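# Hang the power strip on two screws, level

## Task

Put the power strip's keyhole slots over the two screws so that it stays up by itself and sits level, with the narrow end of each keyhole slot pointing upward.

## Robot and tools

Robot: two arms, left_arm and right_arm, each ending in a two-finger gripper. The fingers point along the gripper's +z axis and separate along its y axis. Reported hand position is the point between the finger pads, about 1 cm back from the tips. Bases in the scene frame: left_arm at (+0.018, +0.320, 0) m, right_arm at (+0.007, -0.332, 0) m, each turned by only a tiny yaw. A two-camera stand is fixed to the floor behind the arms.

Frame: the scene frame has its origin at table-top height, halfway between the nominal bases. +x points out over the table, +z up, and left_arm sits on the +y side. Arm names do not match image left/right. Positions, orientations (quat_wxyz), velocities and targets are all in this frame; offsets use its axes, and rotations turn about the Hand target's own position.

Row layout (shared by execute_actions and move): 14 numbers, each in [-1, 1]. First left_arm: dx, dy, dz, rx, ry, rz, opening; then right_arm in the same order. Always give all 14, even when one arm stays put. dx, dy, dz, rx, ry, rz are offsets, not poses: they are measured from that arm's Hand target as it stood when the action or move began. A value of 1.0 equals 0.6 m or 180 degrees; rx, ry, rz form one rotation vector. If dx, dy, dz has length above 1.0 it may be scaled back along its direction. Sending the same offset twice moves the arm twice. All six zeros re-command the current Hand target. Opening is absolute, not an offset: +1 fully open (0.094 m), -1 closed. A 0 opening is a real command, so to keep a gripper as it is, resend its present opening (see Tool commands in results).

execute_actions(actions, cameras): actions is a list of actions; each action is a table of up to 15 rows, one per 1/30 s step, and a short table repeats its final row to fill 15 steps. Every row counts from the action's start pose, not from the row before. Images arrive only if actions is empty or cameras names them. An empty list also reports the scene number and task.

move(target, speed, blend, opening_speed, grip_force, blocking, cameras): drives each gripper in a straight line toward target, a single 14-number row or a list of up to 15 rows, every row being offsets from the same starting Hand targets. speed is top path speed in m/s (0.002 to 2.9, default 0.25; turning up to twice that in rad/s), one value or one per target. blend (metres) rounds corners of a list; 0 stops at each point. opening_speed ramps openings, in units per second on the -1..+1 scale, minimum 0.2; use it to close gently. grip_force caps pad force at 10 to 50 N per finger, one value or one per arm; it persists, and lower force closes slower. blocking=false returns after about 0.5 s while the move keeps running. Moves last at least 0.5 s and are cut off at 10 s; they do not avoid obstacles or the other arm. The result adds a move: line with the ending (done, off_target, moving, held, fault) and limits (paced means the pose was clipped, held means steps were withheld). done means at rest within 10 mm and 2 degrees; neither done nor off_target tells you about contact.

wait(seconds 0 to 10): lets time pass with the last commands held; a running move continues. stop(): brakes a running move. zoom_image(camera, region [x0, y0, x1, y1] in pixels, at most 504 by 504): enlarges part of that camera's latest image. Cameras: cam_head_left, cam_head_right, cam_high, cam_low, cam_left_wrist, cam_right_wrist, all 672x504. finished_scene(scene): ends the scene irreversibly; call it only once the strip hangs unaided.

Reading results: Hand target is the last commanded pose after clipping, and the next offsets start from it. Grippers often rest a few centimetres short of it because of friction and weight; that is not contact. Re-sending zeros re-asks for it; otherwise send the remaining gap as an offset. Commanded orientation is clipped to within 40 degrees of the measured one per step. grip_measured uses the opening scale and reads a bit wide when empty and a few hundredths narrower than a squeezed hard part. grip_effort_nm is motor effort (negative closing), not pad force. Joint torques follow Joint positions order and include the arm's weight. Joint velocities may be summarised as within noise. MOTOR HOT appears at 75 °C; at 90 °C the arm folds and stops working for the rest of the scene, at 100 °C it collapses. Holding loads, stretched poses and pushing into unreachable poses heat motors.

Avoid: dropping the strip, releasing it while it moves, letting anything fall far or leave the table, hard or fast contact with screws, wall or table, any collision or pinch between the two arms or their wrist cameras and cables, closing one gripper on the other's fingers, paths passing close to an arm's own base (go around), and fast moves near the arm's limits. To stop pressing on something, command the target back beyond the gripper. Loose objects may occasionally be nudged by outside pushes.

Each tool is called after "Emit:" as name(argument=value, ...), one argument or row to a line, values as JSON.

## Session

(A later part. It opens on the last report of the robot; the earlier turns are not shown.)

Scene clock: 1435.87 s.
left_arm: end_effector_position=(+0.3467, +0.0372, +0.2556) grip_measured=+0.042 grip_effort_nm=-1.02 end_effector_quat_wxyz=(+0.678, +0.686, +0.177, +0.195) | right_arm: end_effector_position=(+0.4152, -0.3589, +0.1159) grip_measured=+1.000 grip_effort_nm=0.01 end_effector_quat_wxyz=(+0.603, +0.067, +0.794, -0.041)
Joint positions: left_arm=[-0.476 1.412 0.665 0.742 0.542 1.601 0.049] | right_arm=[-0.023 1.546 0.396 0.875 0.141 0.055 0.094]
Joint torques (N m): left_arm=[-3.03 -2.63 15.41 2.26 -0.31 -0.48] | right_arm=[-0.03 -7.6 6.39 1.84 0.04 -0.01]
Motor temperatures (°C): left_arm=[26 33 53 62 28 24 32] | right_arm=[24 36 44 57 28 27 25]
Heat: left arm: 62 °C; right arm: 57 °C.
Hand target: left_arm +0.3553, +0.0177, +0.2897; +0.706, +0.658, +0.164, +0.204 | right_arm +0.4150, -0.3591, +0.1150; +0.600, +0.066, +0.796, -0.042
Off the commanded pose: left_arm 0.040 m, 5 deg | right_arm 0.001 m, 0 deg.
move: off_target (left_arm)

Emit:
execute_actions(
  actions=[],
  cameras=["cam_low","cam_head_left","cam_left_wrist"],
)

Emit:
zoom_image(
  camera="cam_head_left",
  region=[150, 50, 330, 220],
)

Emit:
zoom_image(
  camera="cam_low",
  region=[270, 150, 470, 300],
)

Scene clock: 1441.80 s.
left_arm: end_effector_position=(+0.3467, +0.0372, +0.2556) grip_measured=+0.042 grip_effort_nm=-1.02 end_effector_quat_wxyz=(+0.678, +0.686, +0.177, +0.195) | right_arm: end_effector_position=(+0.4152, -0.3589, +0.1159) grip_measured=+1.000 grip_effort_nm=0.01 end_effector_quat_wxyz=(+0.603, +0.067, +0.794, -0.041)
Joint positions: left_arm=[-0.476 1.412 0.665 0.742 0.542 1.601 0.049] | right_arm=[-0.023 1.546 0.396 0.875 0.141 0.055 0.094]
Joint velocities: within noise
Joint torques (N m): left_arm=[-3.21 -2.67 15.39 2.28 -0.35 -0.41] | right_arm=[-0.03 -7.6 6.35 1.83 0.03 -0.02]
Motor temperatures (°C): left_arm=[26 33 54 61 28 24 32] | right_arm=[24 36 44 57 28 27 25]
Heat: left arm: 61 °C; right arm: 57 °C.
Hand target: left_arm +0.3553, +0.0177, +0.2897; +0.706, +0.658, +0.164, +0.204 | right_arm +0.4150, -0.3591, +0.1150; +0.600, +0.066, +0.796, -0.042
Tool commands: left_gripper/opening=-0.1 right_gripper/opening=+1.0
Off the commanded pose: left_arm 0.040 m, 5 deg | right_arm 0.001 m, 0 deg.
Images, in order (width x height): cam_head_left 672x504, cam_low 672x504, cam_left_wrist 672x504.

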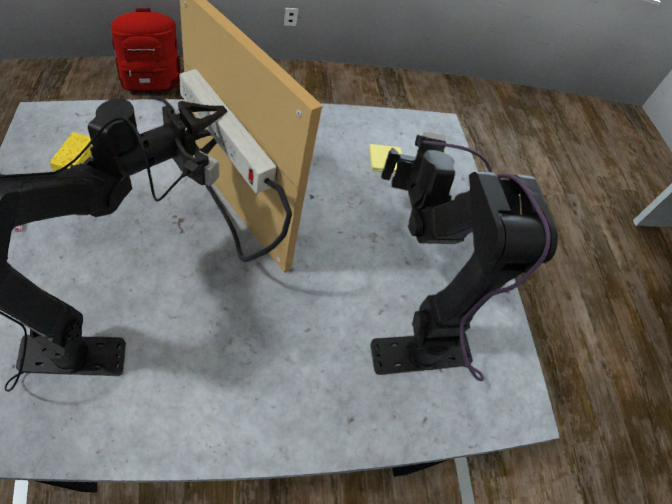

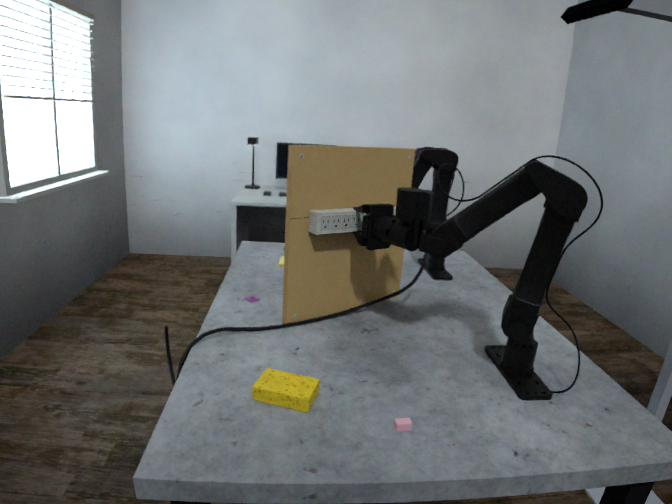

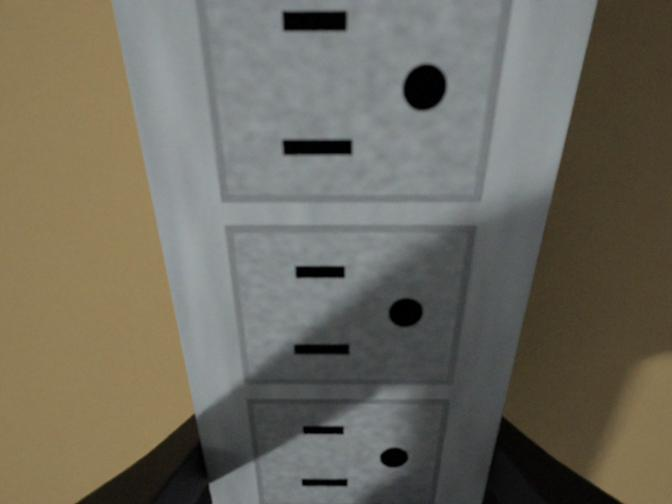

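Scaled by 2.800 from the camera's 672x504 image, which has a finer 960x720 frame.

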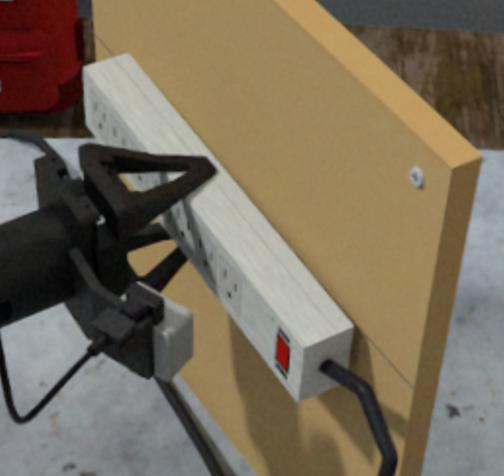

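Scaled by 2.520 from the camera's 672x504 image, which has a finer 960x720 frame.

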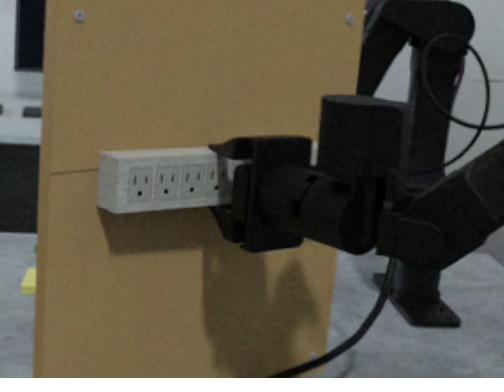

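Emit:
move(
  target=[
    [-0.03,0.049,0.0,-0.009,0.015,0,-0.1,0,0,0,0,0,0,1],
  ],
  speed=0.08,
  cameras=["cam_head_left","cam_low"],
)

Emit:
zoom_image(
  camera="cam_head_left",
  region=[150, 50, 330, 220],
)

Emit:
zoom_image(
  camera="cam_low",
  region=[270, 180, 430, 300],
)

Scene clock: 1455.33 s.
left_arm: end_effector_position=(+0.3448, +0.0445, +0.2661) grip_measured=+0.042 grip_effort_nm=-1.02 end_effector_quat_wxyz=(+0.685, +0.677, +0.191, +0.189) | right_arm: end_effector_position=(+0.4152, -0.3589, +0.1159) grip_measured=+1.000 grip_effort_nm=0.01 end_effector_quat_wxyz=(+0.603, +0.067, +0.794, -0.041)
Joint positions: left_arm=[-0.462 1.371 0.662 0.722 0.544 1.558 0.049] | right_arm=[-0.023 1.546 0.396 0.875 0.141 0.055 0.094]
Joint torques (N m): left_arm=[0.28 -7.38 7.56 2.2 0.27 -0.62] | right_arm=[-0.02 -7.61 6.38 1.83 0.04 -0.01]
Motor temperatures (°C): left_arm=[26 32 54 61 28 24 32] | right_arm=[24 36 44 57 28 27 25]
Heat: left arm: 61 °C; right arm: 57 °C.
Hand target: left_arm +0.3373, +0.0471, +0.2897; +0.711, +0.653, +0.183, +0.186 | right_arm +0.4150, -0.3591, +0.1150; +0.600, +0.066, +0.796, -0.042
Off the commanded pose: left_arm 0.025 m, 4 deg | right_arm 0.001 m, 0 deg.
move: off_target (left_arm)
Images, in order (width x height): cam_head_left 672x504, cam_low 672x504.

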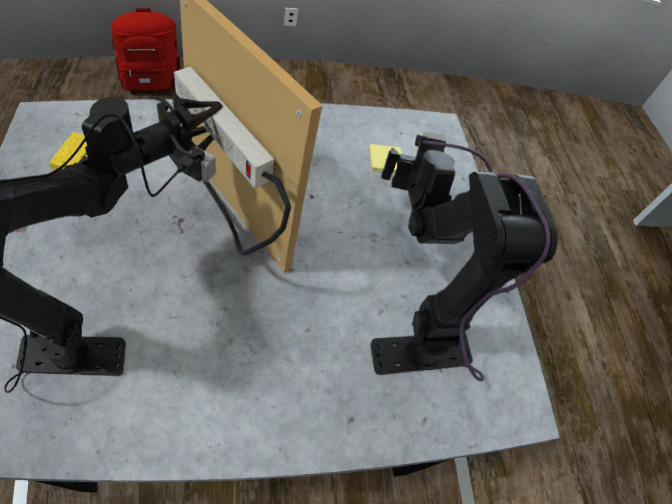

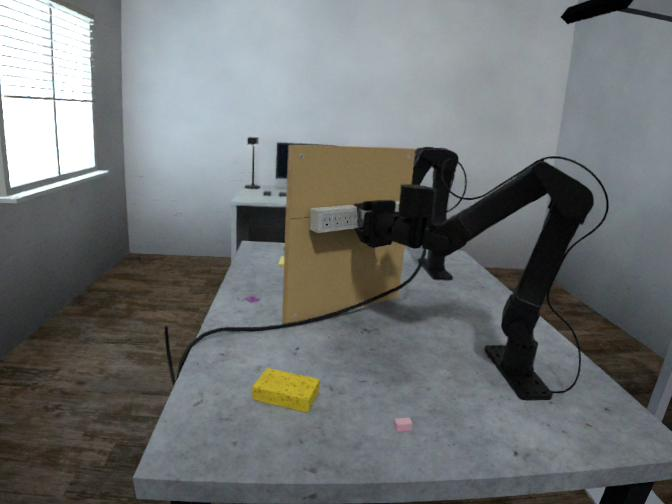

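Scaled by 2.800 from the camera's 672x504 image, which has a finer 960x720 frame.

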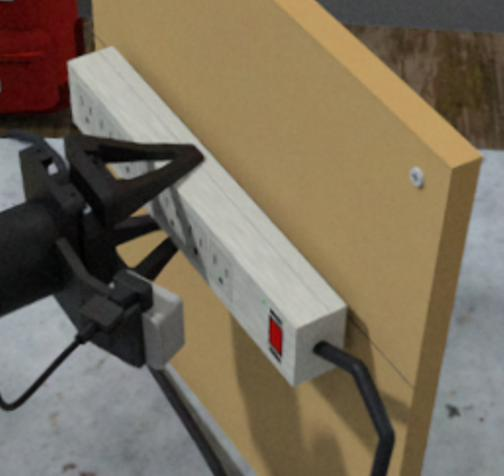

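Scaled by 3.150 from the camera's 672x504 image, which has a finer 960x720 frame.

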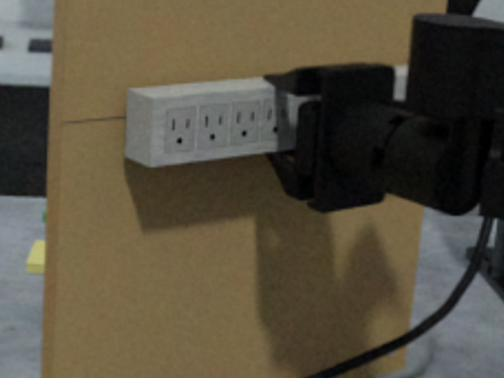

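Emit:
move(
  target=[
    [0,0,0.01,0,0,0,-0.1,0,0,0,0,0,0,1],
    [0.0213,-0.034,0.01,0,0,0,-0.1,0,0,0,0,0,0,1],
  ],
  speed=0.06,
)

Emit:
move(
  target=[
    [-0.025,0.04,0.0,0,0,0,-0.1,0,0,0,0,0,0,1],
    [-0.025,0.04,-0.007,0,0,0,-0.1,0,0,0,0,0,0,1],
    [0,0,-0.007,0,0,0,-0.1,0,0,0,0,0,0,1],
  ],
  speed=0.06,
)

Emit:
move(
  target=[
    [-0.025,0.04,0.0,0,0,0,-0.1,0,0,0,0,0,0,1],
    [-0.025,0.04,-0.007,0,0,0,-0.1,0,0,0,0,0,0,1],
    [0,0,-0.007,0,0,0,-0.1,0,0,0,0,0,0,1],
  ],
  speed=0.06,
)

Emit:
move(
  target=[
    [-0.025,0.04,0.0,0,0,0,-0.1,0,0,0,0,0,0,1],
    [-0.025,0.04,-0.007,0,0,0,-0.1,0,0,0,0,0,0,1],
    [0,0,-0.007,0,0,0,-0.1,0,0,0,0,0,0,1],
  ],
  speed=0.06,
)

Scene clock: 1468.53 s.
left_arm: end_effector_position=(+0.3461, +0.0410, +0.2646) grip_measured=+0.042 grip_effort_nm=-1.03 end_effector_quat_wxyz=(+0.683, +0.678, +0.196, +0.188) | right_arm: end_effector_position=(+0.4152, -0.3589, +0.1159) grip_measured=+1.000 grip_effort_nm=0.01 end_effector_quat_wxyz=(+0.603, +0.067, +0.794, -0.041)
Joint positions: left_arm=[-0.475 1.38 0.671 0.712 0.527 1.557 0.049] | right_arm=[-0.023 1.546 0.396 0.875 0.141 0.055 0.094]
Joint torques (N m): left_arm=[-2.09 -3.21 13.9 2.23 -0.01 -0.53] | right_arm=[-0.02 -7.58 6.39 1.84 0.04 -0.01]
Motor temperatures (°C): left_arm=[26 34 51 60 28 24 32] | right_arm=[24 36 44 57 28 27 25]
Heat: left arm: 60 °C; right arm: 57 °C.
Hand target: left_arm +0.3500, +0.0266, +0.2958; +0.711, +0.653, +0.183, +0.186 | right_arm +0.4150, -0.3591, +0.1150; +0.600, +0.066, +0.796, -0.042
Off the commanded pose: left_arm 0.034 m, 5 deg | right_arm 0.001 m, 0 deg.
move: off_target (left_arm)

Scene clock: 1470.53 s.
left_arm: end_effector_position=(+0.3463, +0.0393, +0.2540) grip_measured=+0.042 grip_effort_nm=-1.02 end_effector_quat_wxyz=(+0.677, +0.684, +0.203, +0.182) | right_arm: end_effector_position=(+0.4152, -0.3589, +0.1159) grip_measured=+1.000 grip_effort_nm=0.01 end_effector_quat_wxyz=(+0.603, +0.067, +0.794, -0.041)
Joint positions: left_arm=[-0.481 1.396 0.66 0.716 0.518 1.555 0.049] | right_arm=[-0.023 1.546 0.396 0.875 0.141 0.055 0.094]
Joint torques (N m): left_arm=[-1.31 -3.88 13.68 2.38 0.08 -0.52] | right_arm=[-0.03 -7.62 6.39 1.83 0.04 -0.01]
Motor temperatures (°C): left_arm=[26 34 51 60 28 24 32] | right_arm=[24 36 44 57 28 27 25]
Heat: left arm: 60 °C; right arm: 57 °C.
Hand target: left_arm +0.3500, +0.0266, +0.2914; +0.711, +0.653, +0.183, +0.186 | right_arm +0.4150, -0.3591, +0.1150; +0.600, +0.066, +0.796, -0.042
Off the commanded pose: left_arm 0.040 m, 6 deg | right_arm 0.001 m, 0 deg.
move: off_target (left_arm)

Scene clock: 1472.47 s.
left_arm: end_effector_position=(+0.3456, +0.0400, +0.2495) grip_measured=+0.042 grip_effort_nm=-1.02 end_effector_quat_wxyz=(+0.677, +0.685, +0.202, +0.180) | right_arm: end_effector_position=(+0.4152, -0.3589, +0.1159) grip_measured=+1.000 grip_effort_nm=0.01 end_effector_quat_wxyz=(+0.603, +0.067, +0.794, -0.041)
Joint positions: left_arm=[-0.478 1.403 0.647 0.734 0.526 1.554 0.049] | right_arm=[-0.023 1.546 0.396 0.875 0.141 0.055 0.094]
Joint torques (N m): left_arm=[-1.62 -3.82 13.57 2.35 0.01 -0.53] | right_arm=[-0.05 -7.61 6.38 1.83 0.04 -0.01]
Motor temperatures (°C): left_arm=[26 34 51 61 28 24 32] | right_arm=[24 36 44 57 28 27 25]
Heat: left arm: 61 °C; right arm: 57 °C.
Hand target: left_arm +0.3500, +0.0267, +0.2872; +0.711, +0.653, +0.183, +0.186 | right_arm +0.4150, -0.3591, +0.1150; +0.600, +0.066, +0.796, -0.042
Off the commanded pose: left_arm 0.040 m, 6 deg | right_arm 0.001 m, 0 deg.
move: off_target (left_arm)

Scene clock: 1474.40 s.
left_arm: end_effector_position=(+0.3454, +0.0399, +0.2461) grip_measured=+0.042 grip_effort_nm=-1.02 end_effector_quat_wxyz=(+0.677, +0.684, +0.202, +0.180) | right_arm: end_effector_position=(+0.4152, -0.3589, +0.1159) grip_measured=+1.000 grip_effort_nm=0.01 end_effector_quat_wxyz=(+0.603, +0.067, +0.794, -0.041)
Joint positions: left_arm=[-0.478 1.411 0.637 0.754 0.526 1.554 0.049] | right_arm=[-0.023 1.546 0.396 0.875 0.141 0.055 0.094]
Joint torques (N m): left_arm=[-1.52 -4.1 13.78 2.39 -0.03 -0.53] | right_arm=[-0.05 -7.61 6.38 1.84 0.04 -0.01]
Motor temperatures (°C): left_arm=[26 34 51 61 28 25 32] | right_arm=[24 36 44 57 28 27 25]
Heat: left arm: 61 °C; right arm: 57 °C.
Hand target: left_arm +0.3500, +0.0266, +0.2830; +0.711, +0.653, +0.183, +0.186 | right_arm +0.4150, -0.3591, +0.1150; +0.600, +0.066, +0.796, -0.042
Off the commanded pose: left_arm 0.039 m, 6 deg | right_arm 0.001 m, 0 deg.
move: off_target (left_arm)

Emit:
move(
  target=[
    [-0.025,0.04,0.0,0,0,0,-0.1,0,0,0,0,0,0,1],
    [-0.025,0.04,0.015,0,0,0,-0.1,0,0,0,0,0,0,1],
    [0,0,0.015,0,0,0,-0.1,0,0,0,0,0,0,1],
    [0.008,-0.013,0.015,0,0,0,-0.1,0,0,0,0,0,0,1],
  ],
  speed=0.05,
)

Emit:
move(
  target=[0.006,-0.009,0,0,0,0,-0.1,0,0,0,0,0,0,1],
  speed=0.05,
)

Scene clock: 1482.17 s.
left_arm: end_effector_position=(+0.3477, +0.0379, +0.2583) grip_measured=+0.042 grip_effort_nm=-1.02 end_effector_quat_wxyz=(+0.682, +0.681, +0.196, +0.182) | right_arm: end_effector_position=(+0.4152, -0.3589, +0.1159) grip_measured=+1.000 grip_effort_nm=0.01 end_effector_quat_wxyz=(+0.603, +0.067, +0.794, -0.041)
Joint positions: left_arm=[-0.478 1.405 0.671 0.729 0.531 1.554 0.049] | right_arm=[-0.023 1.546 0.396 0.875 0.141 0.055 0.094]
Joint torques (N m): left_arm=[-2.93 -2.67 14.98 2.23 -0.2 -0.52] | right_arm=[-0.03 -7.62 6.39 1.84 0.04 -0.01]
Motor temperatures (°C): left_arm=[26 33 52 63 27 25 32] | right_arm=[24 36 44 57 28 27 25]
Heat: left arm: 63 °C; right arm: 57 °C.
Hand target: left_arm +0.3548, +0.0188, +0.2922; +0.711, +0.653, +0.183, +0.186 | right_arm +0.4150, -0.3591, +0.1150; +0.600, +0.066, +0.796, -0.042
Off the commanded pose: left_arm 0.039 m, 5 deg | right_arm 0.001 m, 0 deg.
move: off_target (left_arm)

Scene clock: 1482.87 s.
left_arm: end_effector_position=(+0.3478, +0.0374, +0.2581) grip_measured=+0.042 grip_effort_nm=-1.02 end_effector_quat_wxyz=(+0.682, +0.681, +0.195, +0.182) | right_arm: end_effector_position=(+0.4152, -0.3589, +0.1159) grip_measured=+1.000 grip_effort_nm=0.01 end_effector_quat_wxyz=(+0.603, +0.067, +0.794, -0.041)
Joint positions: left_arm=[-0.478 1.409 0.671 0.735 0.534 1.553 0.049] | right_arm=[-0.023 1.546 0.396 0.875 0.141 0.055 0.094]
Joint torques (N m): left_arm=[-3.51 -1.61 16.32 2.26 -0.37 -0.52] | right_arm=[-0.03 -7.61 6.38 1.84 0.02 -0.02]
Motor temperatures (°C): left_arm=[26 33 52 63 27 25 32] | right_arm=[24 36 44 57 28 27 25]
Heat: left arm: 63 °C; right arm: 57 °C.
Hand target: left_arm +0.3584, +0.0134, +0.2921; +0.711, +0.653, +0.183, +0.186 | right_arm +0.4150, -0.3591, +0.1150; +0.600, +0.066, +0.796, -0.042
Off the commanded pose: left_arm 0.043 m, 5 deg | right_arm 0.001 m, 0 deg.
move: off_target (left_arm)

Emit:
move(
  target=[
    [-0.012,0.019,0,0,0,0,-0.1,0,0,0,0,0,0,1],
  ],
  speed=0.05,
)

Emit:
move(
  target=[
    [-0.003,0.005,-0.03,0,0,0,-0.1,0,0,0,0,0,0,1],
  ],
  speed=0.05,
)

Emit:
move(
  target=[
    [-0.005,0.008,0,0,0,0,-0.1,0,0,0,0,0,0,1],
  ],
  speed=0.05,
)

Emit:
move(
  target=[
    [-0.006,0.01,0,0,0,0,-0.1,0,0,0,0,0,0,1],
  ],
  speed=0.05,
)

Scene clock: 1489.00 s.
left_arm: end_effector_position=(+0.3477, +0.0377, +0.2582) grip_measured=+0.042 grip_effort_nm=-1.02 end_effector_quat_wxyz=(+0.683, +0.681, +0.195, +0.181) | right_arm: end_effector_position=(+0.4152, -0.3589, +0.1159) grip_measured=+1.000 grip_effort_nm=0.01 end_effector_quat_wxyz=(+0.603, +0.067, +0.794, -0.041)
Joint positions: left_arm=[-0.476 1.408 0.671 0.735 0.538 1.553 0.049] | right_arm=[-0.023 1.546 0.396 0.875 0.141 0.055 0.094]
Joint torques (N m): left_arm=[-2.11 -4.44 13.44 2.25 -0.2 -0.53] | right_arm=[-0.02 -7.58 6.35 1.83 0.03 -0.01]
Motor temperatures (°C): left_arm=[26 33 54 64 27 25 32] | right_arm=[24 36 44 57 28 27 25]
Heat: left arm: 64 °C; right arm: 57 °C.
Hand target: left_arm +0.3512, +0.0248, +0.2921; +0.711, +0.653, +0.183, +0.186 | right_arm +0.4150, -0.3591, +0.1150; +0.600, +0.066, +0.796, -0.042
Off the commanded pose: left_arm 0.036 m, 5 deg | right_arm 0.001 m, 0 deg.
move: off_target (left_arm)

Scene clock: 1489.93 s.
left_arm: end_effector_position=(+0.3477, +0.0379, +0.2582) grip_measured=+0.042 grip_effort_nm=-1.02 end_effector_quat_wxyz=(+0.690, +0.674, +0.191, +0.183) | right_arm: end_effector_position=(+0.4152, -0.3589, +0.1159) grip_measured=+1.000 grip_effort_nm=0.01 end_effector_quat_wxyz=(+0.603, +0.067, +0.794, -0.041)
Joint positions: left_arm=[-0.474 1.422 0.657 0.785 0.541 1.543 0.049] | right_arm=[-0.023 1.546 0.396 0.875 0.141 0.055 0.094]
Joint torques (N m): left_arm=[-1.99 -2.92 9.89 2.48 -0.23 -0.37] | right_arm=[-0.06 -7.62 6.39 1.83 0.04 -0.02]
Motor temperatures (°C): left_arm=[26 33 54 64 27 25 32] | right_arm=[24 36 44 57 28 27 25]
Heat: left arm: 64 °C; right arm: 57 °C.
Hand target: left_arm +0.3494, +0.0278, +0.2740; +0.711, +0.653, +0.183, +0.186 | right_arm +0.4150, -0.3591, +0.1150; +0.600, +0.066, +0.796, -0.042
Off the commanded pose: left_arm 0.019 m, 4 deg | right_arm 0.001 m, 0 deg.
move: off_target (left_arm)

Scene clock: 1490.63 s.
left_arm: end_effector_position=(+0.3475, +0.0382, +0.2581) grip_measured=+0.042 grip_effort_nm=-1.02 end_effector_quat_wxyz=(+0.690, +0.673, +0.192, +0.183) | right_arm: end_effector_position=(+0.4152, -0.3589, +0.1159) grip_measured=+1.000 grip_effort_nm=0.01 end_effector_quat_wxyz=(+0.603, +0.067, +0.794, -0.041)
Joint positions: left_arm=[-0.474 1.422 0.654 0.791 0.541 1.541 0.049] | right_arm=[-0.023 1.546 0.396 0.875 0.141 0.055 0.094]
Joint torques (N m): left_arm=[-1.2 -4.45 8.49 2.42 -0.09 -0.38] | right_arm=[-0.01 -7.62 6.37 1.84 0.03 -0.03]
Motor temperatures (°C): left_arm=[26 33 53 64 27 25 32] | right_arm=[24 36 44 57 28 27 25]
Heat: left arm: 64 °C; right arm: 57 °C.
Hand target: left_arm +0.3464, +0.0327, +0.2741; +0.711, +0.653, +0.183, +0.186 | right_arm +0.4150, -0.3591, +0.1150; +0.600, +0.066, +0.796, -0.042
Off the commanded pose: left_arm 0.017 m, 3 deg | right_arm 0.001 m, 0 deg.
move: off_target (left_arm)

Scene clock: 1491.37 s.
left_arm: end_effector_position=(+0.3468, +0.0387, +0.2581) grip_measured=+0.042 grip_effort_nm=-1.02 end_effector_quat_wxyz=(+0.692, +0.671, +0.190, +0.185) | right_arm: end_effector_position=(+0.4152, -0.3589, +0.1159) grip_measured=+1.000 grip_effort_nm=0.01 end_effector_quat_wxyz=(+0.603, +0.067, +0.794, -0.041)
Joint positions: left_arm=[-0.474 1.422 0.648 0.804 0.54 1.54 0.049] | right_arm=[-0.023 1.546 0.396 0.875 0.141 0.055 0.094]
Joint torques (N m): left_arm=[-0.17 -5.78 7.28 2.29 0.04 -0.38] | right_arm=[-0.05 -7.61 6.39 1.83 0.03 -0.01]
Motor temperatures (°C): left_arm=[26 33 53 64 27 25 32] | right_arm=[24 36 44 57 28 27 25]
Heat: left arm: 64 °C; right arm: 57 °C.
Hand target: left_arm +0.3429, +0.0387, +0.2741; +0.711, +0.653, +0.183, +0.186 | right_arm +0.4150, -0.3591, +0.1150; +0.600, +0.066, +0.796, -0.042
Off the commanded pose: left_arm 0.016 m, 3 deg | right_arm 0.001 m, 0 deg.
move: off_target (left_arm)

Emit:
move(
  target=[
    [0,0,-0.02,0,0,0,-0.1,0,0,0,0,0,0,1],
  ],
  speed=0.05,
)

Emit:
move(
  target=[
    [-0.006,0.01,-0.01,0,0,0,-0.1,0,0,0,0,0,0,1],
  ],
  speed=0.05,
  cameras=["cam_head_left","cam_low"],
)

Emit:
zoom_image(
  camera="cam_head_left",
  region=[150, 50, 330, 220],
)

Scene clock: 1497.23 s.
left_arm: end_effector_position=(+0.3459, +0.0398, +0.2549) grip_measured=+0.042 grip_effort_nm=-1.02 end_effector_quat_wxyz=(+0.697, +0.666, +0.184, +0.194) | right_arm: end_effector_position=(+0.4152, -0.3589, +0.1159) grip_measured=+1.000 grip_effort_nm=0.01 end_effector_quat_wxyz=(+0.603, +0.067, +0.794, -0.041)
Joint positions: left_arm=[-0.474 1.438 0.621 0.871 0.536 1.545 0.049] | right_arm=[-0.023 1.546 0.396 0.875 0.141 0.055 0.094]
Joint torques (N m): left_arm=[-0.12 -4.81 6.98 2.24 0.09 -0.44] | right_arm=[-0.05 -7.58 6.35 1.84 0.03 -0.02]
Motor temperatures (°C): left_arm=[26 33 52 64 27 24 32] | right_arm=[24 36 44 57 28 27 25]
Heat: left arm: 64 °C; right arm: 57 °C.
Hand target: left_arm +0.3429, +0.0387, +0.2622; +0.711, +0.653, +0.183, +0.186 | right_arm +0.4150, -0.3591, +0.1150; +0.600, +0.066, +0.796, -0.042
Off the commanded pose: left_arm 0.008 m, 2 deg | right_arm 0.001 m, 0 deg.
move: done

Scene clock: 1497.97 s.
left_arm: end_effector_position=(+0.3432, +0.0445, +0.2414) grip_measured=+0.042 grip_effort_nm=-1.02 end_effector_quat_wxyz=(+0.690, +0.671, +0.192, +0.191) | right_arm: end_effector_position=(+0.4152, -0.3589, +0.1159) grip_measured=+1.000 grip_effort_nm=0.01 end_effector_quat_wxyz=(+0.603, +0.067, +0.794, -0.041)
Joint positions: left_arm=[-0.468 1.438 0.582 0.886 0.534 1.547 0.049] | right_arm=[-0.023 1.546 0.396 0.875 0.141 0.055 0.094]
Joint torques (N m): left_arm=[0.25 -5.23 7.01 2.2 0.29 -0.41] | right_arm=[-0.03 -7.64 6.39 1.83 0.03 -0.01]
Motor temperatures (°C): left_arm=[26 33 52 65 27 24 32] | right_arm=[24 36 44 57 28 27 25]
Heat: left arm: 65 °C; right arm: 57 °C.
Hand target: left_arm +0.3392, +0.0447, +0.2561; +0.711, +0.653, +0.183, +0.186 | right_arm +0.4150, -0.3591, +0.1150; +0.600, +0.066, +0.796, -0.042
Off the commanded pose: left_arm 0.015 m, 3 deg | right_arm 0.001 m, 0 deg.
move: off_target (left_arm)
Images, in order (width x height): cam_head_left 672x504, cam_low 672x504.

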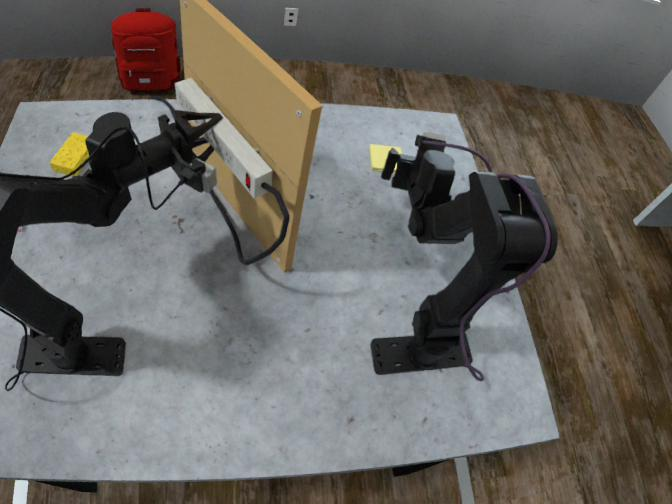

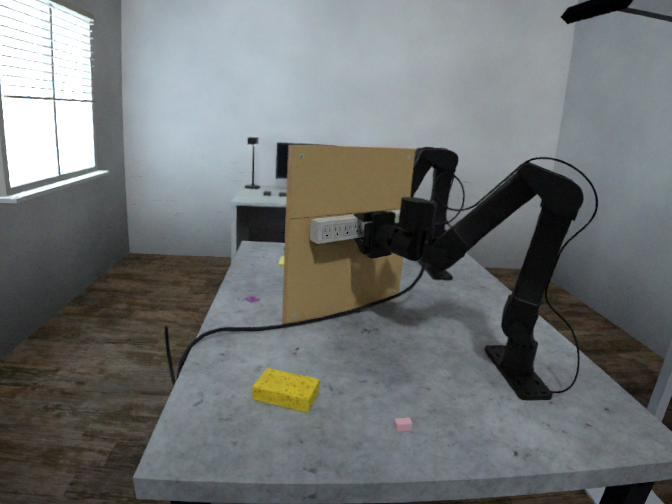

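Scaled by 2.800 from the camera's 672x504 image, which has a finer 960x720 frame.

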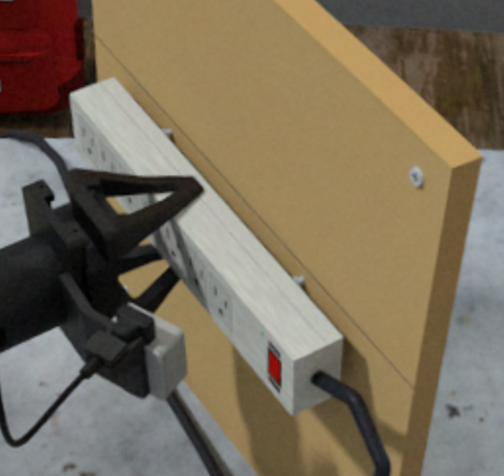

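Emit:
move(
  target=[
    [-0.018,-0.0055,-0.01,0,0,0,-0.1,0,0,0,0,0,0,1],
  ],
  speed=0.06,
  cameras=["cam_head_left","cam_head_right","cam_low"],
)

Emit:
zoom_image(
  camera="cam_head_left",
  region=[160, 70, 290, 180],
)

Emit:
zoom_image(
  camera="cam_head_right",
  region=[160, 70, 310, 200],
)

Emit:
zoom_image(
  camera="cam_low",
  region=[280, 190, 420, 270],
)

Scene clock: 1512.13 s.
left_arm: end_effector_position=(+0.3366, +0.0445, +0.2290) grip_measured=+0.042 grip_effort_nm=-1.03 end_effector_quat_wxyz=(+0.686, +0.675, +0.198, +0.188) | right_arm: end_effector_position=(+0.4152, -0.3589, +0.1159) grip_measured=+1.000 grip_effort_nm=0.01 end_effector_quat_wxyz=(+0.603, +0.067, +0.794, -0.041)
Joint positions: left_arm=[-0.482 1.438 0.54 0.91 0.516 1.547 0.049] | right_arm=[-0.023 1.546 0.396 0.875 0.141 0.055 0.094]
Joint torques (N m): left_arm=[-0.76 -6.01 6.95 2.34 0.21 -0.38] | right_arm=[-0.03 -7.62 6.35 1.84 0.04 -0.02]
Motor temperatures (°C): left_arm=[26 34 49 66 27 24 32] | right_arm=[24 36 44 57 28 27 25]
Heat: left arm: 66 °C; right arm: 57 °C.
Hand target: left_arm +0.3284, +0.0414, +0.2501; +0.711, +0.653, +0.183, +0.186 | right_arm +0.4150, -0.3591, +0.1150; +0.600, +0.066, +0.796, -0.042
Off the commanded pose: left_arm 0.023 m, 4 deg | right_arm 0.001 m, 0 deg.
move: off_target (left_arm)
Images, in order (width x height): cam_head_left 672x504, cam_head_right 672x504, cam_low 672x504.

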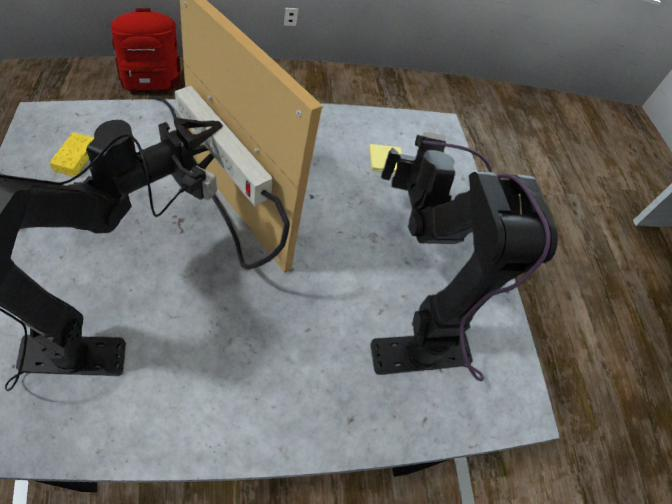

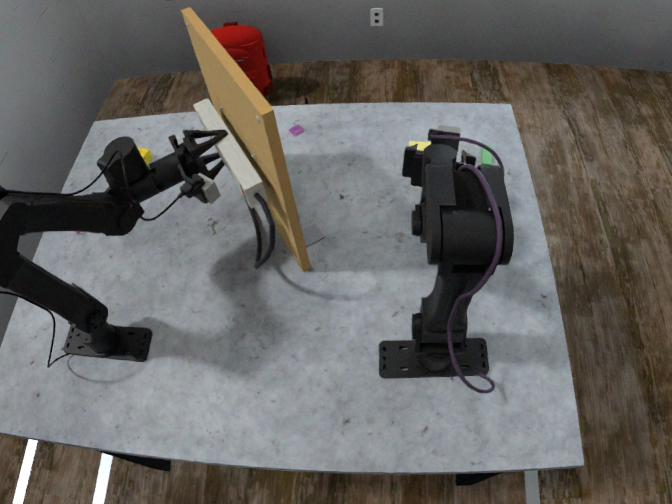

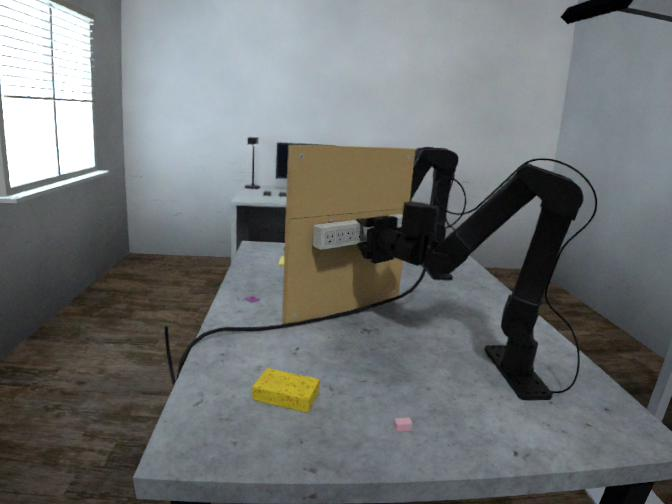

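Scaled by 3.877 from the camera's 672x504 image, which has a finer 960x720 frame.

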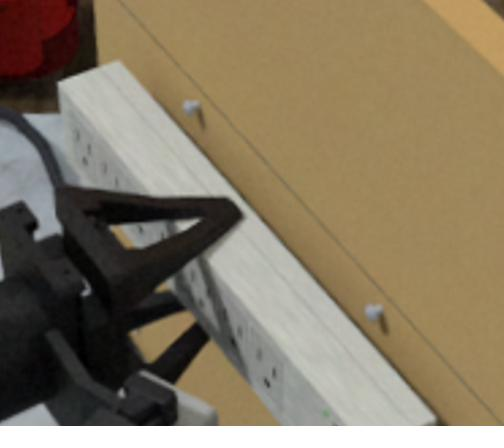

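Scaled by 3.360 from the camera's 672x504 image, which has a finer 960x720 frame.

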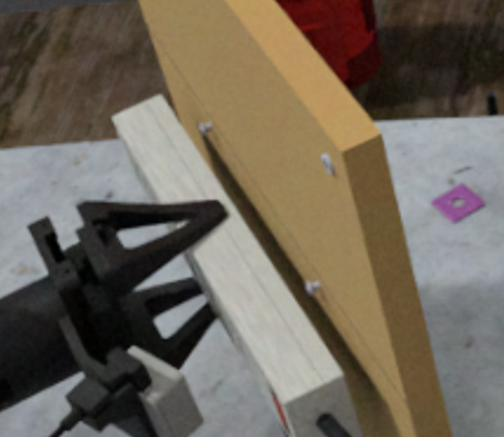

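Scaled by 3.600 from the camera's 672x504 image, which has a finer 960x720 frame.

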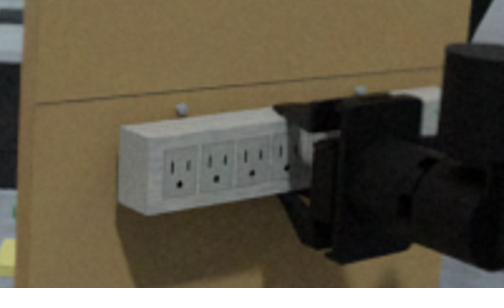

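Emit:
move(
  target=[
    [0.026,-0.023,-0.003,0,0,0,-0.1,0,0,0,0,0,0,1],
  ],
  speed=0.06,
  cameras=["cam_head_left","cam_head_right","cam_low"],
)

Emit:
zoom_image(
  camera="cam_head_left",
  region=[160, 70, 290, 200],
)

Emit:
zoom_image(
  camera="cam_low",
  region=[280, 190, 420, 270],
)

Scene clock: 1529.30 s.
left_arm: end_effector_position=(+0.3431, +0.0370, +0.2172) grip_measured=+0.042 grip_effort_nm=-1.02 end_effector_quat_wxyz=(+0.680, +0.680, +0.204, +0.183) | right_arm: end_effector_position=(+0.4152, -0.3589, +0.1159) grip_measured=+1.000 grip_effort_nm=0.01 end_effector_quat_wxyz=(+0.603, +0.067, +0.794, -0.041)
Joint positions: left_arm=[-0.496 1.499 0.558 0.932 0.501 1.547 0.049] | right_arm=[-0.023 1.546 0.396 0.875 0.141 0.055 0.094]
Joint torques (N m): left_arm=[-0.73 -5.22 11.12 2.38 0.18 -0.39] | right_arm=[-0.05 -7.57 6.41 1.83 0.04 -0.01]
Motor temperatures (°C): left_arm=[26 34 49 69 27 24 32] | right_arm=[24 36 44 57 28 27 25]
Heat: left arm: 69 °C; right arm: 57 °C.
Hand target: left_arm +0.3440, +0.0275, +0.2484; +0.711, +0.653, +0.183, +0.186 | right_arm +0.4150, -0.3591, +0.1150; +0.600, +0.066, +0.796, -0.042
Off the commanded pose: left_arm 0.033 m, 5 deg | right_arm 0.001 m, 0 deg.
move: off_target (left_arm)
Images, in order (width x height): cam_head_left 672x504, cam_head_right 672x504, cam_low 672x504.

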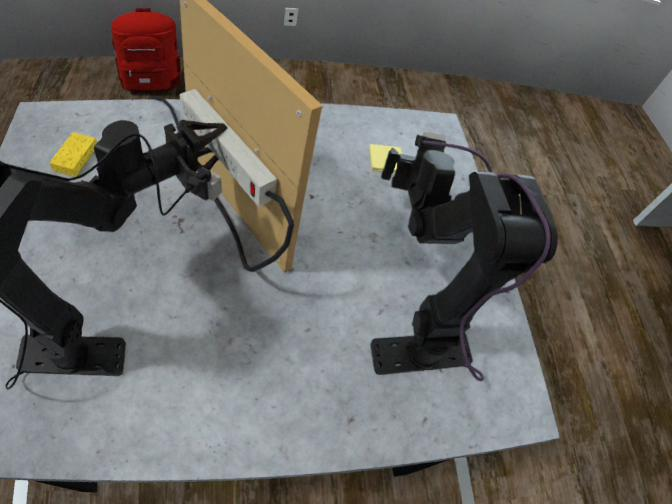

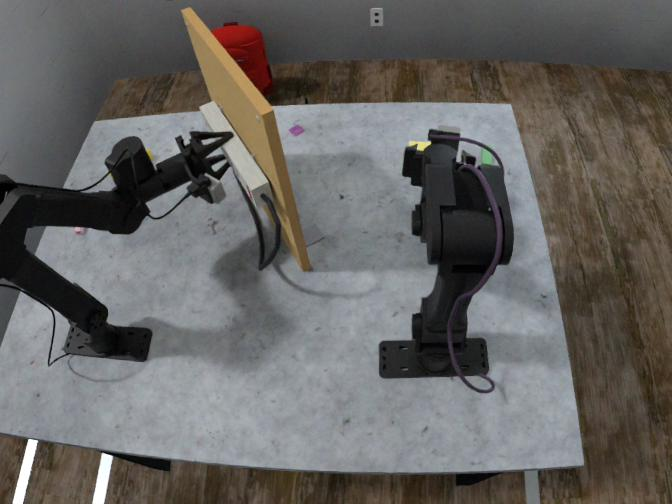

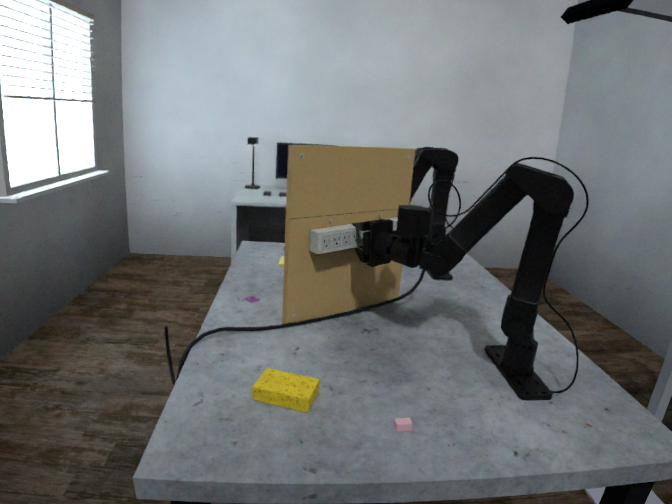

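Scaled by 3.877 from the camera's 672x504 image, which has a finer 960x720 frame.

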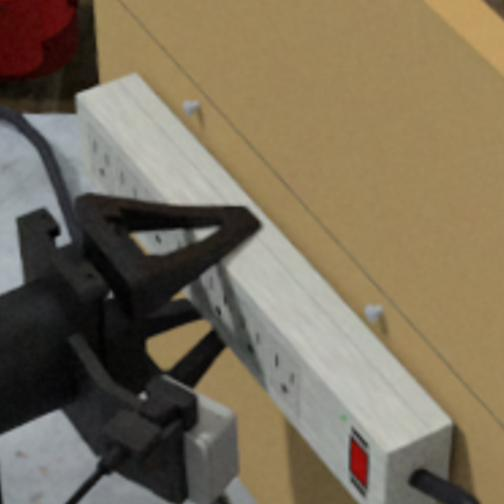

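Scaled by 3.600 from the camera's 672x504 image, which has a finer 960x720 frame.

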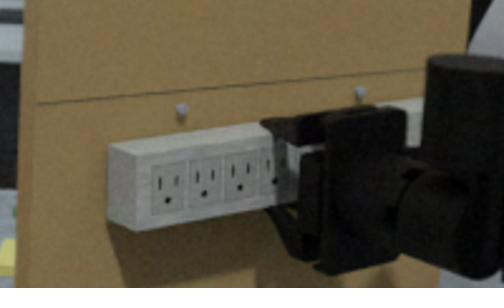

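Emit:
move(
  target=[
    [-0.025,0.04,0,0,0,0,-0.1,0,0,0,0,0,0,1],
    [-0.015,0.0385,0.078,0,0,0,-0.1,0,0,0,0,0,0,1],
    [0.012,-0.004,0.078,0,0,0,-0.1,0,0,0,0,0,0,1],
  ],
  speed=0.1,
)

Emit:
move(
  target=[
    [-0.025,0.04,0,0,0,0,-0.1,0,0,0,0,0,0,1],
    [-0.029,0.0373,0,0,0,0,-0.1,0,0,0,0,0,0,1],
    [-0.004,-0.0027,0,0,0,0,-0.1,0,0,0,0,0,0,1],
  ],
  speed=0.1,
)

Emit:
move(
  target=[
    [-0.025,0.04,0,0,0,0,-0.1,0,0,0,0,0,0,1],
    [-0.025,0.04,0.007,0,0,0,-0.1,0,0,0,0,0,0,1],
    [-0.0,0,0.007,0,0,0,-0.1,0,0,0,0,0,0,1],
  ],
  speed=0.1,
)

Emit:
move(
  target=[
    [-0.025,0.04,0,0,0,0,-0.1,0,0,0,0,0,0,1],
    [-0.021,0.0427,0.0,0,0,0,-0.1,0,0,0,0,0,0,1],
    [0.004,0.0027,0.0,0,0,0,-0.1,0,0,0,0,0,0,1],
  ],
  speed=0.1,
  cameras=["cam_head_left","cam_low"],
)

Scene clock: 1559.80 s.
left_arm: end_effector_position=(+0.3463, +0.0408, +0.2631) grip_measured=+0.042 grip_effort_nm=-1.03 end_effector_quat_wxyz=(+0.682, +0.679, +0.200, +0.184) | right_arm: end_effector_position=(+0.4152, -0.3589, +0.1159) grip_measured=+1.000 grip_effort_nm=0.01 end_effector_quat_wxyz=(+0.603, +0.067, +0.794, -0.041)
Joint positions: left_arm=[-0.475 1.382 0.671 0.71 0.526 1.548 0.049] | right_arm=[-0.023 1.546 0.396 0.875 0.141 0.055 0.094]
Joint torques (N m): left_arm=[-2.36 -2.86 14.01 2.24 -0.05 -0.52] | right_arm=[-0.03 -7.61 6.39 1.83 0.04 -0.02]
Motor temperatures (°C): left_arm=[26 34 53 70 27 24 32] | right_arm=[24 36 44 57 28 27 25]
Heat: left arm: 70 °C; right arm: 57 °C.
Hand target: left_arm +0.3512, +0.0252, +0.2951; +0.711, +0.653, +0.183, +0.186 | right_arm +0.4150, -0.3591, +0.1150; +0.600, +0.066, +0.796, -0.042
Off the commanded pose: left_arm 0.036 m, 5 deg | right_arm 0.001 m, 0 deg.
move: off_target (left_arm)

Scene clock: 1561.50 s.
left_arm: end_effector_position=(+0.3446, +0.0396, +0.2675) grip_measured=+0.042 grip_effort_nm=-1.02 end_effector_quat_wxyz=(+0.685, +0.676, +0.197, +0.187) | right_arm: end_effector_position=(+0.4152, -0.3589, +0.1159) grip_measured=+1.000 grip_effort_nm=0.01 end_effector_quat_wxyz=(+0.603, +0.067, +0.794, -0.041)
Joint positions: left_arm=[-0.483 1.374 0.672 0.713 0.518 1.548 0.049] | right_arm=[-0.023 1.546 0.396 0.875 0.141 0.055 0.094]
Joint torques (N m): left_arm=[-2.13 -2.36 13.85 2.28 -0.08 -0.45] | right_arm=[-0.03 -7.58 6.39 1.83 0.03 -0.01]
Motor temperatures (°C): left_arm=[26 34 53 70 27 24 32] | right_arm=[24 36 44 57 28 27 25]
Heat: left arm: 70 °C; right arm: 57 °C.
Hand target: left_arm +0.3489, +0.0235, +0.2951; +0.711, +0.653, +0.183, +0.186 | right_arm +0.4150, -0.3591, +0.1150; +0.600, +0.066, +0.796, -0.042
Off the commanded pose: left_arm 0.032 m, 4 deg | right_arm 0.001 m, 0 deg.
move: off_target (left_arm)

Scene clock: 1563.13 s.
left_arm: end_effector_position=(+0.3449, +0.0396, +0.2684) grip_measured=+0.042 grip_effort_nm=-1.03 end_effector_quat_wxyz=(+0.683, +0.678, +0.199, +0.186) | right_arm: end_effector_position=(+0.4152, -0.3589, +0.1159) grip_measured=+1.000 grip_effort_nm=0.01 end_effector_quat_wxyz=(+0.603, +0.067, +0.794, -0.041)
Joint positions: left_arm=[-0.483 1.369 0.68 0.693 0.517 1.549 0.049] | right_arm=[-0.023 1.546 0.396 0.875 0.141 0.055 0.094]
Joint torques (N m): left_arm=[-2.18 -2.84 14.13 2.23 -0.06 -0.45] | right_arm=[-0.02 -7.61 6.38 1.83 0.04 -0.01]
Motor temperatures (°C): left_arm=[26 34 53 70 27 24 32] | right_arm=[24 36 44 57 28 27 25]
Heat: left arm: 70 °C; right arm: 57 °C.
Hand target: left_arm +0.3488, +0.0235, +0.2994; +0.711, +0.653, +0.183, +0.186 | right_arm +0.4150, -0.3591, +0.1150; +0.600, +0.066, +0.796, -0.042
Off the commanded pose: left_arm 0.035 m, 5 deg | right_arm 0.001 m, 0 deg.
move: off_target (left_arm)

Scene clock: 1564.87 s.
left_arm: end_effector_position=(+0.3472, +0.0412, +0.2682) grip_measured=+0.042 grip_effort_nm=-1.02 end_effector_quat_wxyz=(+0.683, +0.678, +0.199, +0.185) | right_arm: end_effector_position=(+0.4152, -0.3589, +0.1159) grip_measured=+1.000 grip_effort_nm=0.01 end_effector_quat_wxyz=(+0.603, +0.067, +0.794, -0.041)
Joint positions: left_arm=[-0.473 1.375 0.685 0.691 0.527 1.55 0.049] | right_arm=[-0.023 1.546 0.396 0.875 0.141 0.055 0.094]
Joint torques (N m): left_arm=[-2.15 -2.77 14.05 2.27 -0.05 -0.5] | right_arm=[-0.02 -7.64 6.39 1.84 0.04 -0.02]
Motor temperatures (°C): left_arm=[26 34 53 70 27 24 32] | right_arm=[24 36 44 57 28 27 25]
Heat: left arm: 70 °C; right arm: 57 °C.
Hand target: left_arm +0.3512, +0.0251, +0.2993; +0.711, +0.653, +0.183, +0.186 | right_arm +0.4150, -0.3591, +0.1150; +0.600, +0.066, +0.796, -0.042
Off the commanded pose: left_arm 0.035 m, 5 deg | right_arm 0.001 m, 0 deg.
move: off_target (left_arm)
Images, in order (width x height): cam_head_left 672x504, cam_low 672x504.

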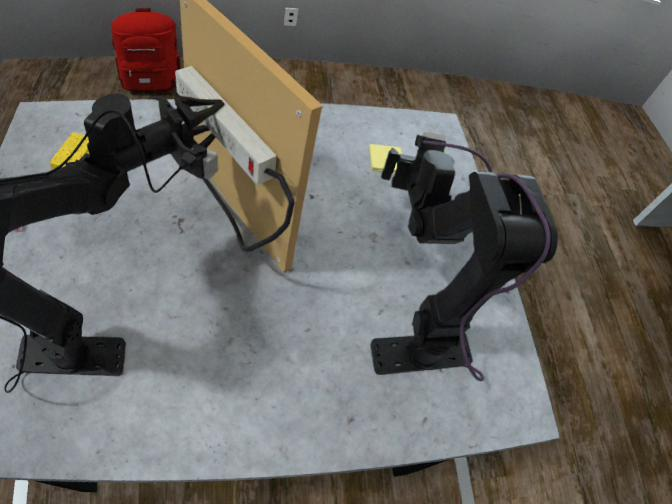

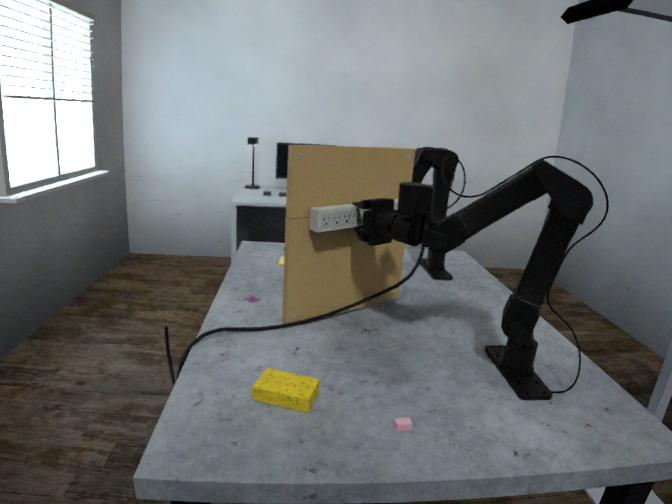

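Emit:
zoom_image(
  camera="cam_head_left",
  region=[160, 50, 330, 200],
)

Emit:
zoom_image(
  camera="cam_low",
  region=[280, 190, 420, 270],
)

Scaled by 2.965 from the camera's 672x504 image, which has a finer 960x720 frame.

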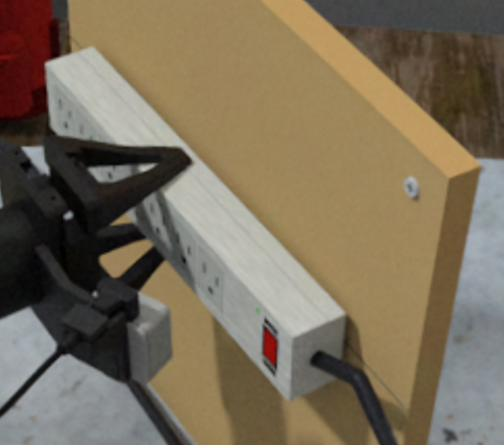

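Scaled by 3.600 from the camera's 672x504 image, which has a finer 960x720 frame.

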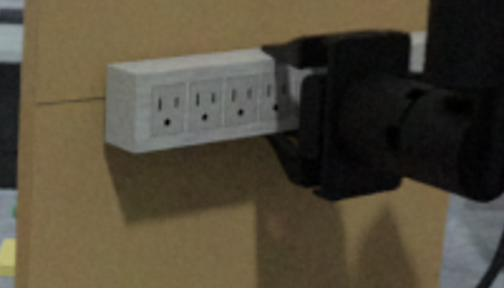

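Emit:
move(
  target=[
    [-0.025,0.04,0,0,0,0,-0.1,0,0,0,0,0,0,1],
    [-0.029,0.0373,-0.012,0,0,0,-0.1,0,0,0,0,0,0,1],
    [0.004,-0.0067,-0.012,0,0,0,-0.1,0,0,0,0,0,0,1],
  ],
  speed=0.1,
)

Emit:
move(
  target=[
    [-0.025,0.04,0,0,0,0,-0.1,0,0,0,0,0,0,1],
    [-0.029,0.0373,0,0,0,0,-0.1,0,0,0,0,0,0,1],
    [-0.004,-0.0027,0,0,0,0,-0.1,0,0,0,0,0,0,1],
  ],
  speed=0.1,
)

Emit:
move(
  target=[
    [-0.025,0.04,0,0,0,0,-0.1,0,0,0,0,0,0,1],
    [-0.016,0.0457,0,0,0,0,-0.1,0,0,0,0,0,0,1],
    [0.0085,0.0055,0,0,0,0,-0.1,0,0,0,0,0,0,1],
  ],
  speed=0.1,
)

Emit:
move(
  target=[
    [-0.025,0.04,0,0,0,0,-0.1,0,0,0,0,0,0,1],
    [-0.021,0.0427,0,0,0,0,-0.1,0,0,0,0,0,0,1],
    [0.004,0.0027,0,0,0,0,-0.1,0,0,0,0,0,0,1],
  ],
  speed=0.1,
)

Scene clock: 1586.10 s.
left_arm: end_effector_position=(+0.3466, +0.0375, +0.2585) grip_measured=+0.042 grip_effort_nm=-1.02 end_effector_quat_wxyz=(+0.681, +0.681, +0.199, +0.180) | right_arm: end_effector_position=(+0.4152, -0.3589, +0.1159) grip_measured=+1.000 grip_effort_nm=0.01 end_effector_quat_wxyz=(+0.603, +0.067, +0.794, -0.041)
Joint positions: left_arm=[-0.481 1.4 0.671 0.722 0.528 1.55 0.049] | right_arm=[-0.023 1.546 0.396 0.875 0.141 0.055 0.094]
Joint torques (N m): left_arm=[-2.13 -2.85 14.56 2.3 -0.17 -0.42] | right_arm=[-0.05 -7.58 6.39 1.83 0.03 -0.01]
Motor temperatures (°C): left_arm=[26 32 61 70 27 25 32] | right_arm=[24 36 44 57 28 27 25]
Heat: left arm: 70 °C; right arm: 57 °C.
Hand target: left_arm +0.3536, +0.0210, +0.2921; +0.711, +0.653, +0.183, +0.186 | right_arm +0.4150, -0.3591, +0.1150; +0.600, +0.066, +0.796, -0.042
Off the commanded pose: left_arm 0.038 m, 5 deg | right_arm 0.001 m, 0 deg.
move: off_target (left_arm)

Scene clock: 1587.80 s.
left_arm: end_effector_position=(+0.3464, +0.0406, +0.2640) grip_measured=+0.042 grip_effort_nm=-1.02 end_effector_quat_wxyz=(+0.683, +0.677, +0.200, +0.188) | right_arm: end_effector_position=(+0.4152, -0.3589, +0.1159) grip_measured=+1.000 grip_effort_nm=0.01 end_effector_quat_wxyz=(+0.603, +0.067, +0.794, -0.041)
Joint positions: left_arm=[-0.479 1.382 0.668 0.72 0.517 1.548 0.049] | right_arm=[-0.023 1.546 0.396 0.875 0.141 0.055 0.094]
Joint torques (N m): left_arm=[-2.97 -1.57 14.28 2.29 -0.17 -0.44] | right_arm=[-0.06 -7.58 6.37 1.83 0.03 -0.01]
Motor temperatures (°C): left_arm=[26 32 60 69 27 25 32] | right_arm=[24 36 44 57 28 27 25]
Heat: left arm: 69 °C; right arm: 57 °C.
Hand target: left_arm +0.3512, +0.0195, +0.2920; +0.711, +0.653, +0.183, +0.186 | right_arm +0.4150, -0.3591, +0.1150; +0.600, +0.066, +0.796, -0.042
Off the commanded pose: left_arm 0.036 m, 5 deg | right_arm 0.001 m, 0 deg.
move: off_target (left_arm)

Scene clock: 1589.47 s.
left_arm: end_effector_position=(+0.3504, +0.0430, +0.2618) grip_measured=+0.042 grip_effort_nm=-1.02 end_effector_quat_wxyz=(+0.683, +0.677, +0.201, +0.186) | right_arm: end_effector_position=(+0.4152, -0.3589, +0.1159) grip_measured=+1.000 grip_effort_nm=0.01 end_effector_quat_wxyz=(+0.603, +0.067, +0.794, -0.041)
Joint positions: left_arm=[-0.463 1.395 0.672 0.725 0.533 1.548 0.049] | right_arm=[-0.023 1.546 0.396 0.875 0.141 0.055 0.094]
Joint torques (N m): left_arm=[-2.69 -2.13 14.86 2.3 -0.13 -0.42] | right_arm=[-0.02 -7.61 6.38 1.83 0.03 -0.02]
Motor temperatures (°C): left_arm=[26 32 60 69 27 25 32] | right_arm=[24 36 44 57 28 27 25]
Heat: left arm: 69 °C; right arm: 57 °C.
Hand target: left_arm +0.3563, +0.0228, +0.2920; +0.711, +0.653, +0.183, +0.186 | right_arm +0.4150, -0.3591, +0.1150; +0.600, +0.066, +0.796, -0.042
Off the commanded pose: left_arm 0.037 m, 5 deg | right_arm 0.001 m, 0 deg.
move: off_target (left_arm)

Scene clock: 1591.07 s.
left_arm: end_effector_position=(+0.3529, +0.0447, +0.2621) grip_measured=+0.042 grip_effort_nm=-1.02 end_effector_quat_wxyz=(+0.683, +0.677, +0.200, +0.187) | right_arm: end_effector_position=(+0.4152, -0.3589, +0.1159) grip_measured=+1.000 grip_effort_nm=0.01 end_effector_quat_wxyz=(+0.603, +0.067, +0.794, -0.041)
Joint positions: left_arm=[-0.454 1.402 0.677 0.728 0.542 1.549 0.049] | right_arm=[-0.023 1.546 0.396 0.875 0.141 0.055 0.094]
Joint torques (N m): left_arm=[-2.58 -1.74 14.68 2.31 -0.13 -0.51] | right_arm=[-0.01 -7.64 6.38 1.84 0.03 -0.02]
Motor temperatures (°C): left_arm=[26 32 59 69 27 25 32] | right_arm=[24 36 44 57 28 27 25]
Heat: left arm: 69 °C; right arm: 57 °C.
Hand target: left_arm +0.3588, +0.0244, +0.2920; +0.711, +0.653, +0.183, +0.186 | right_arm +0.4150, -0.3591, +0.1150; +0.600, +0.066, +0.796, -0.042
Off the commanded pose: left_arm 0.037 m, 5 deg | right_arm 0.001 m, 0 deg.
move: off_target (left_arm)


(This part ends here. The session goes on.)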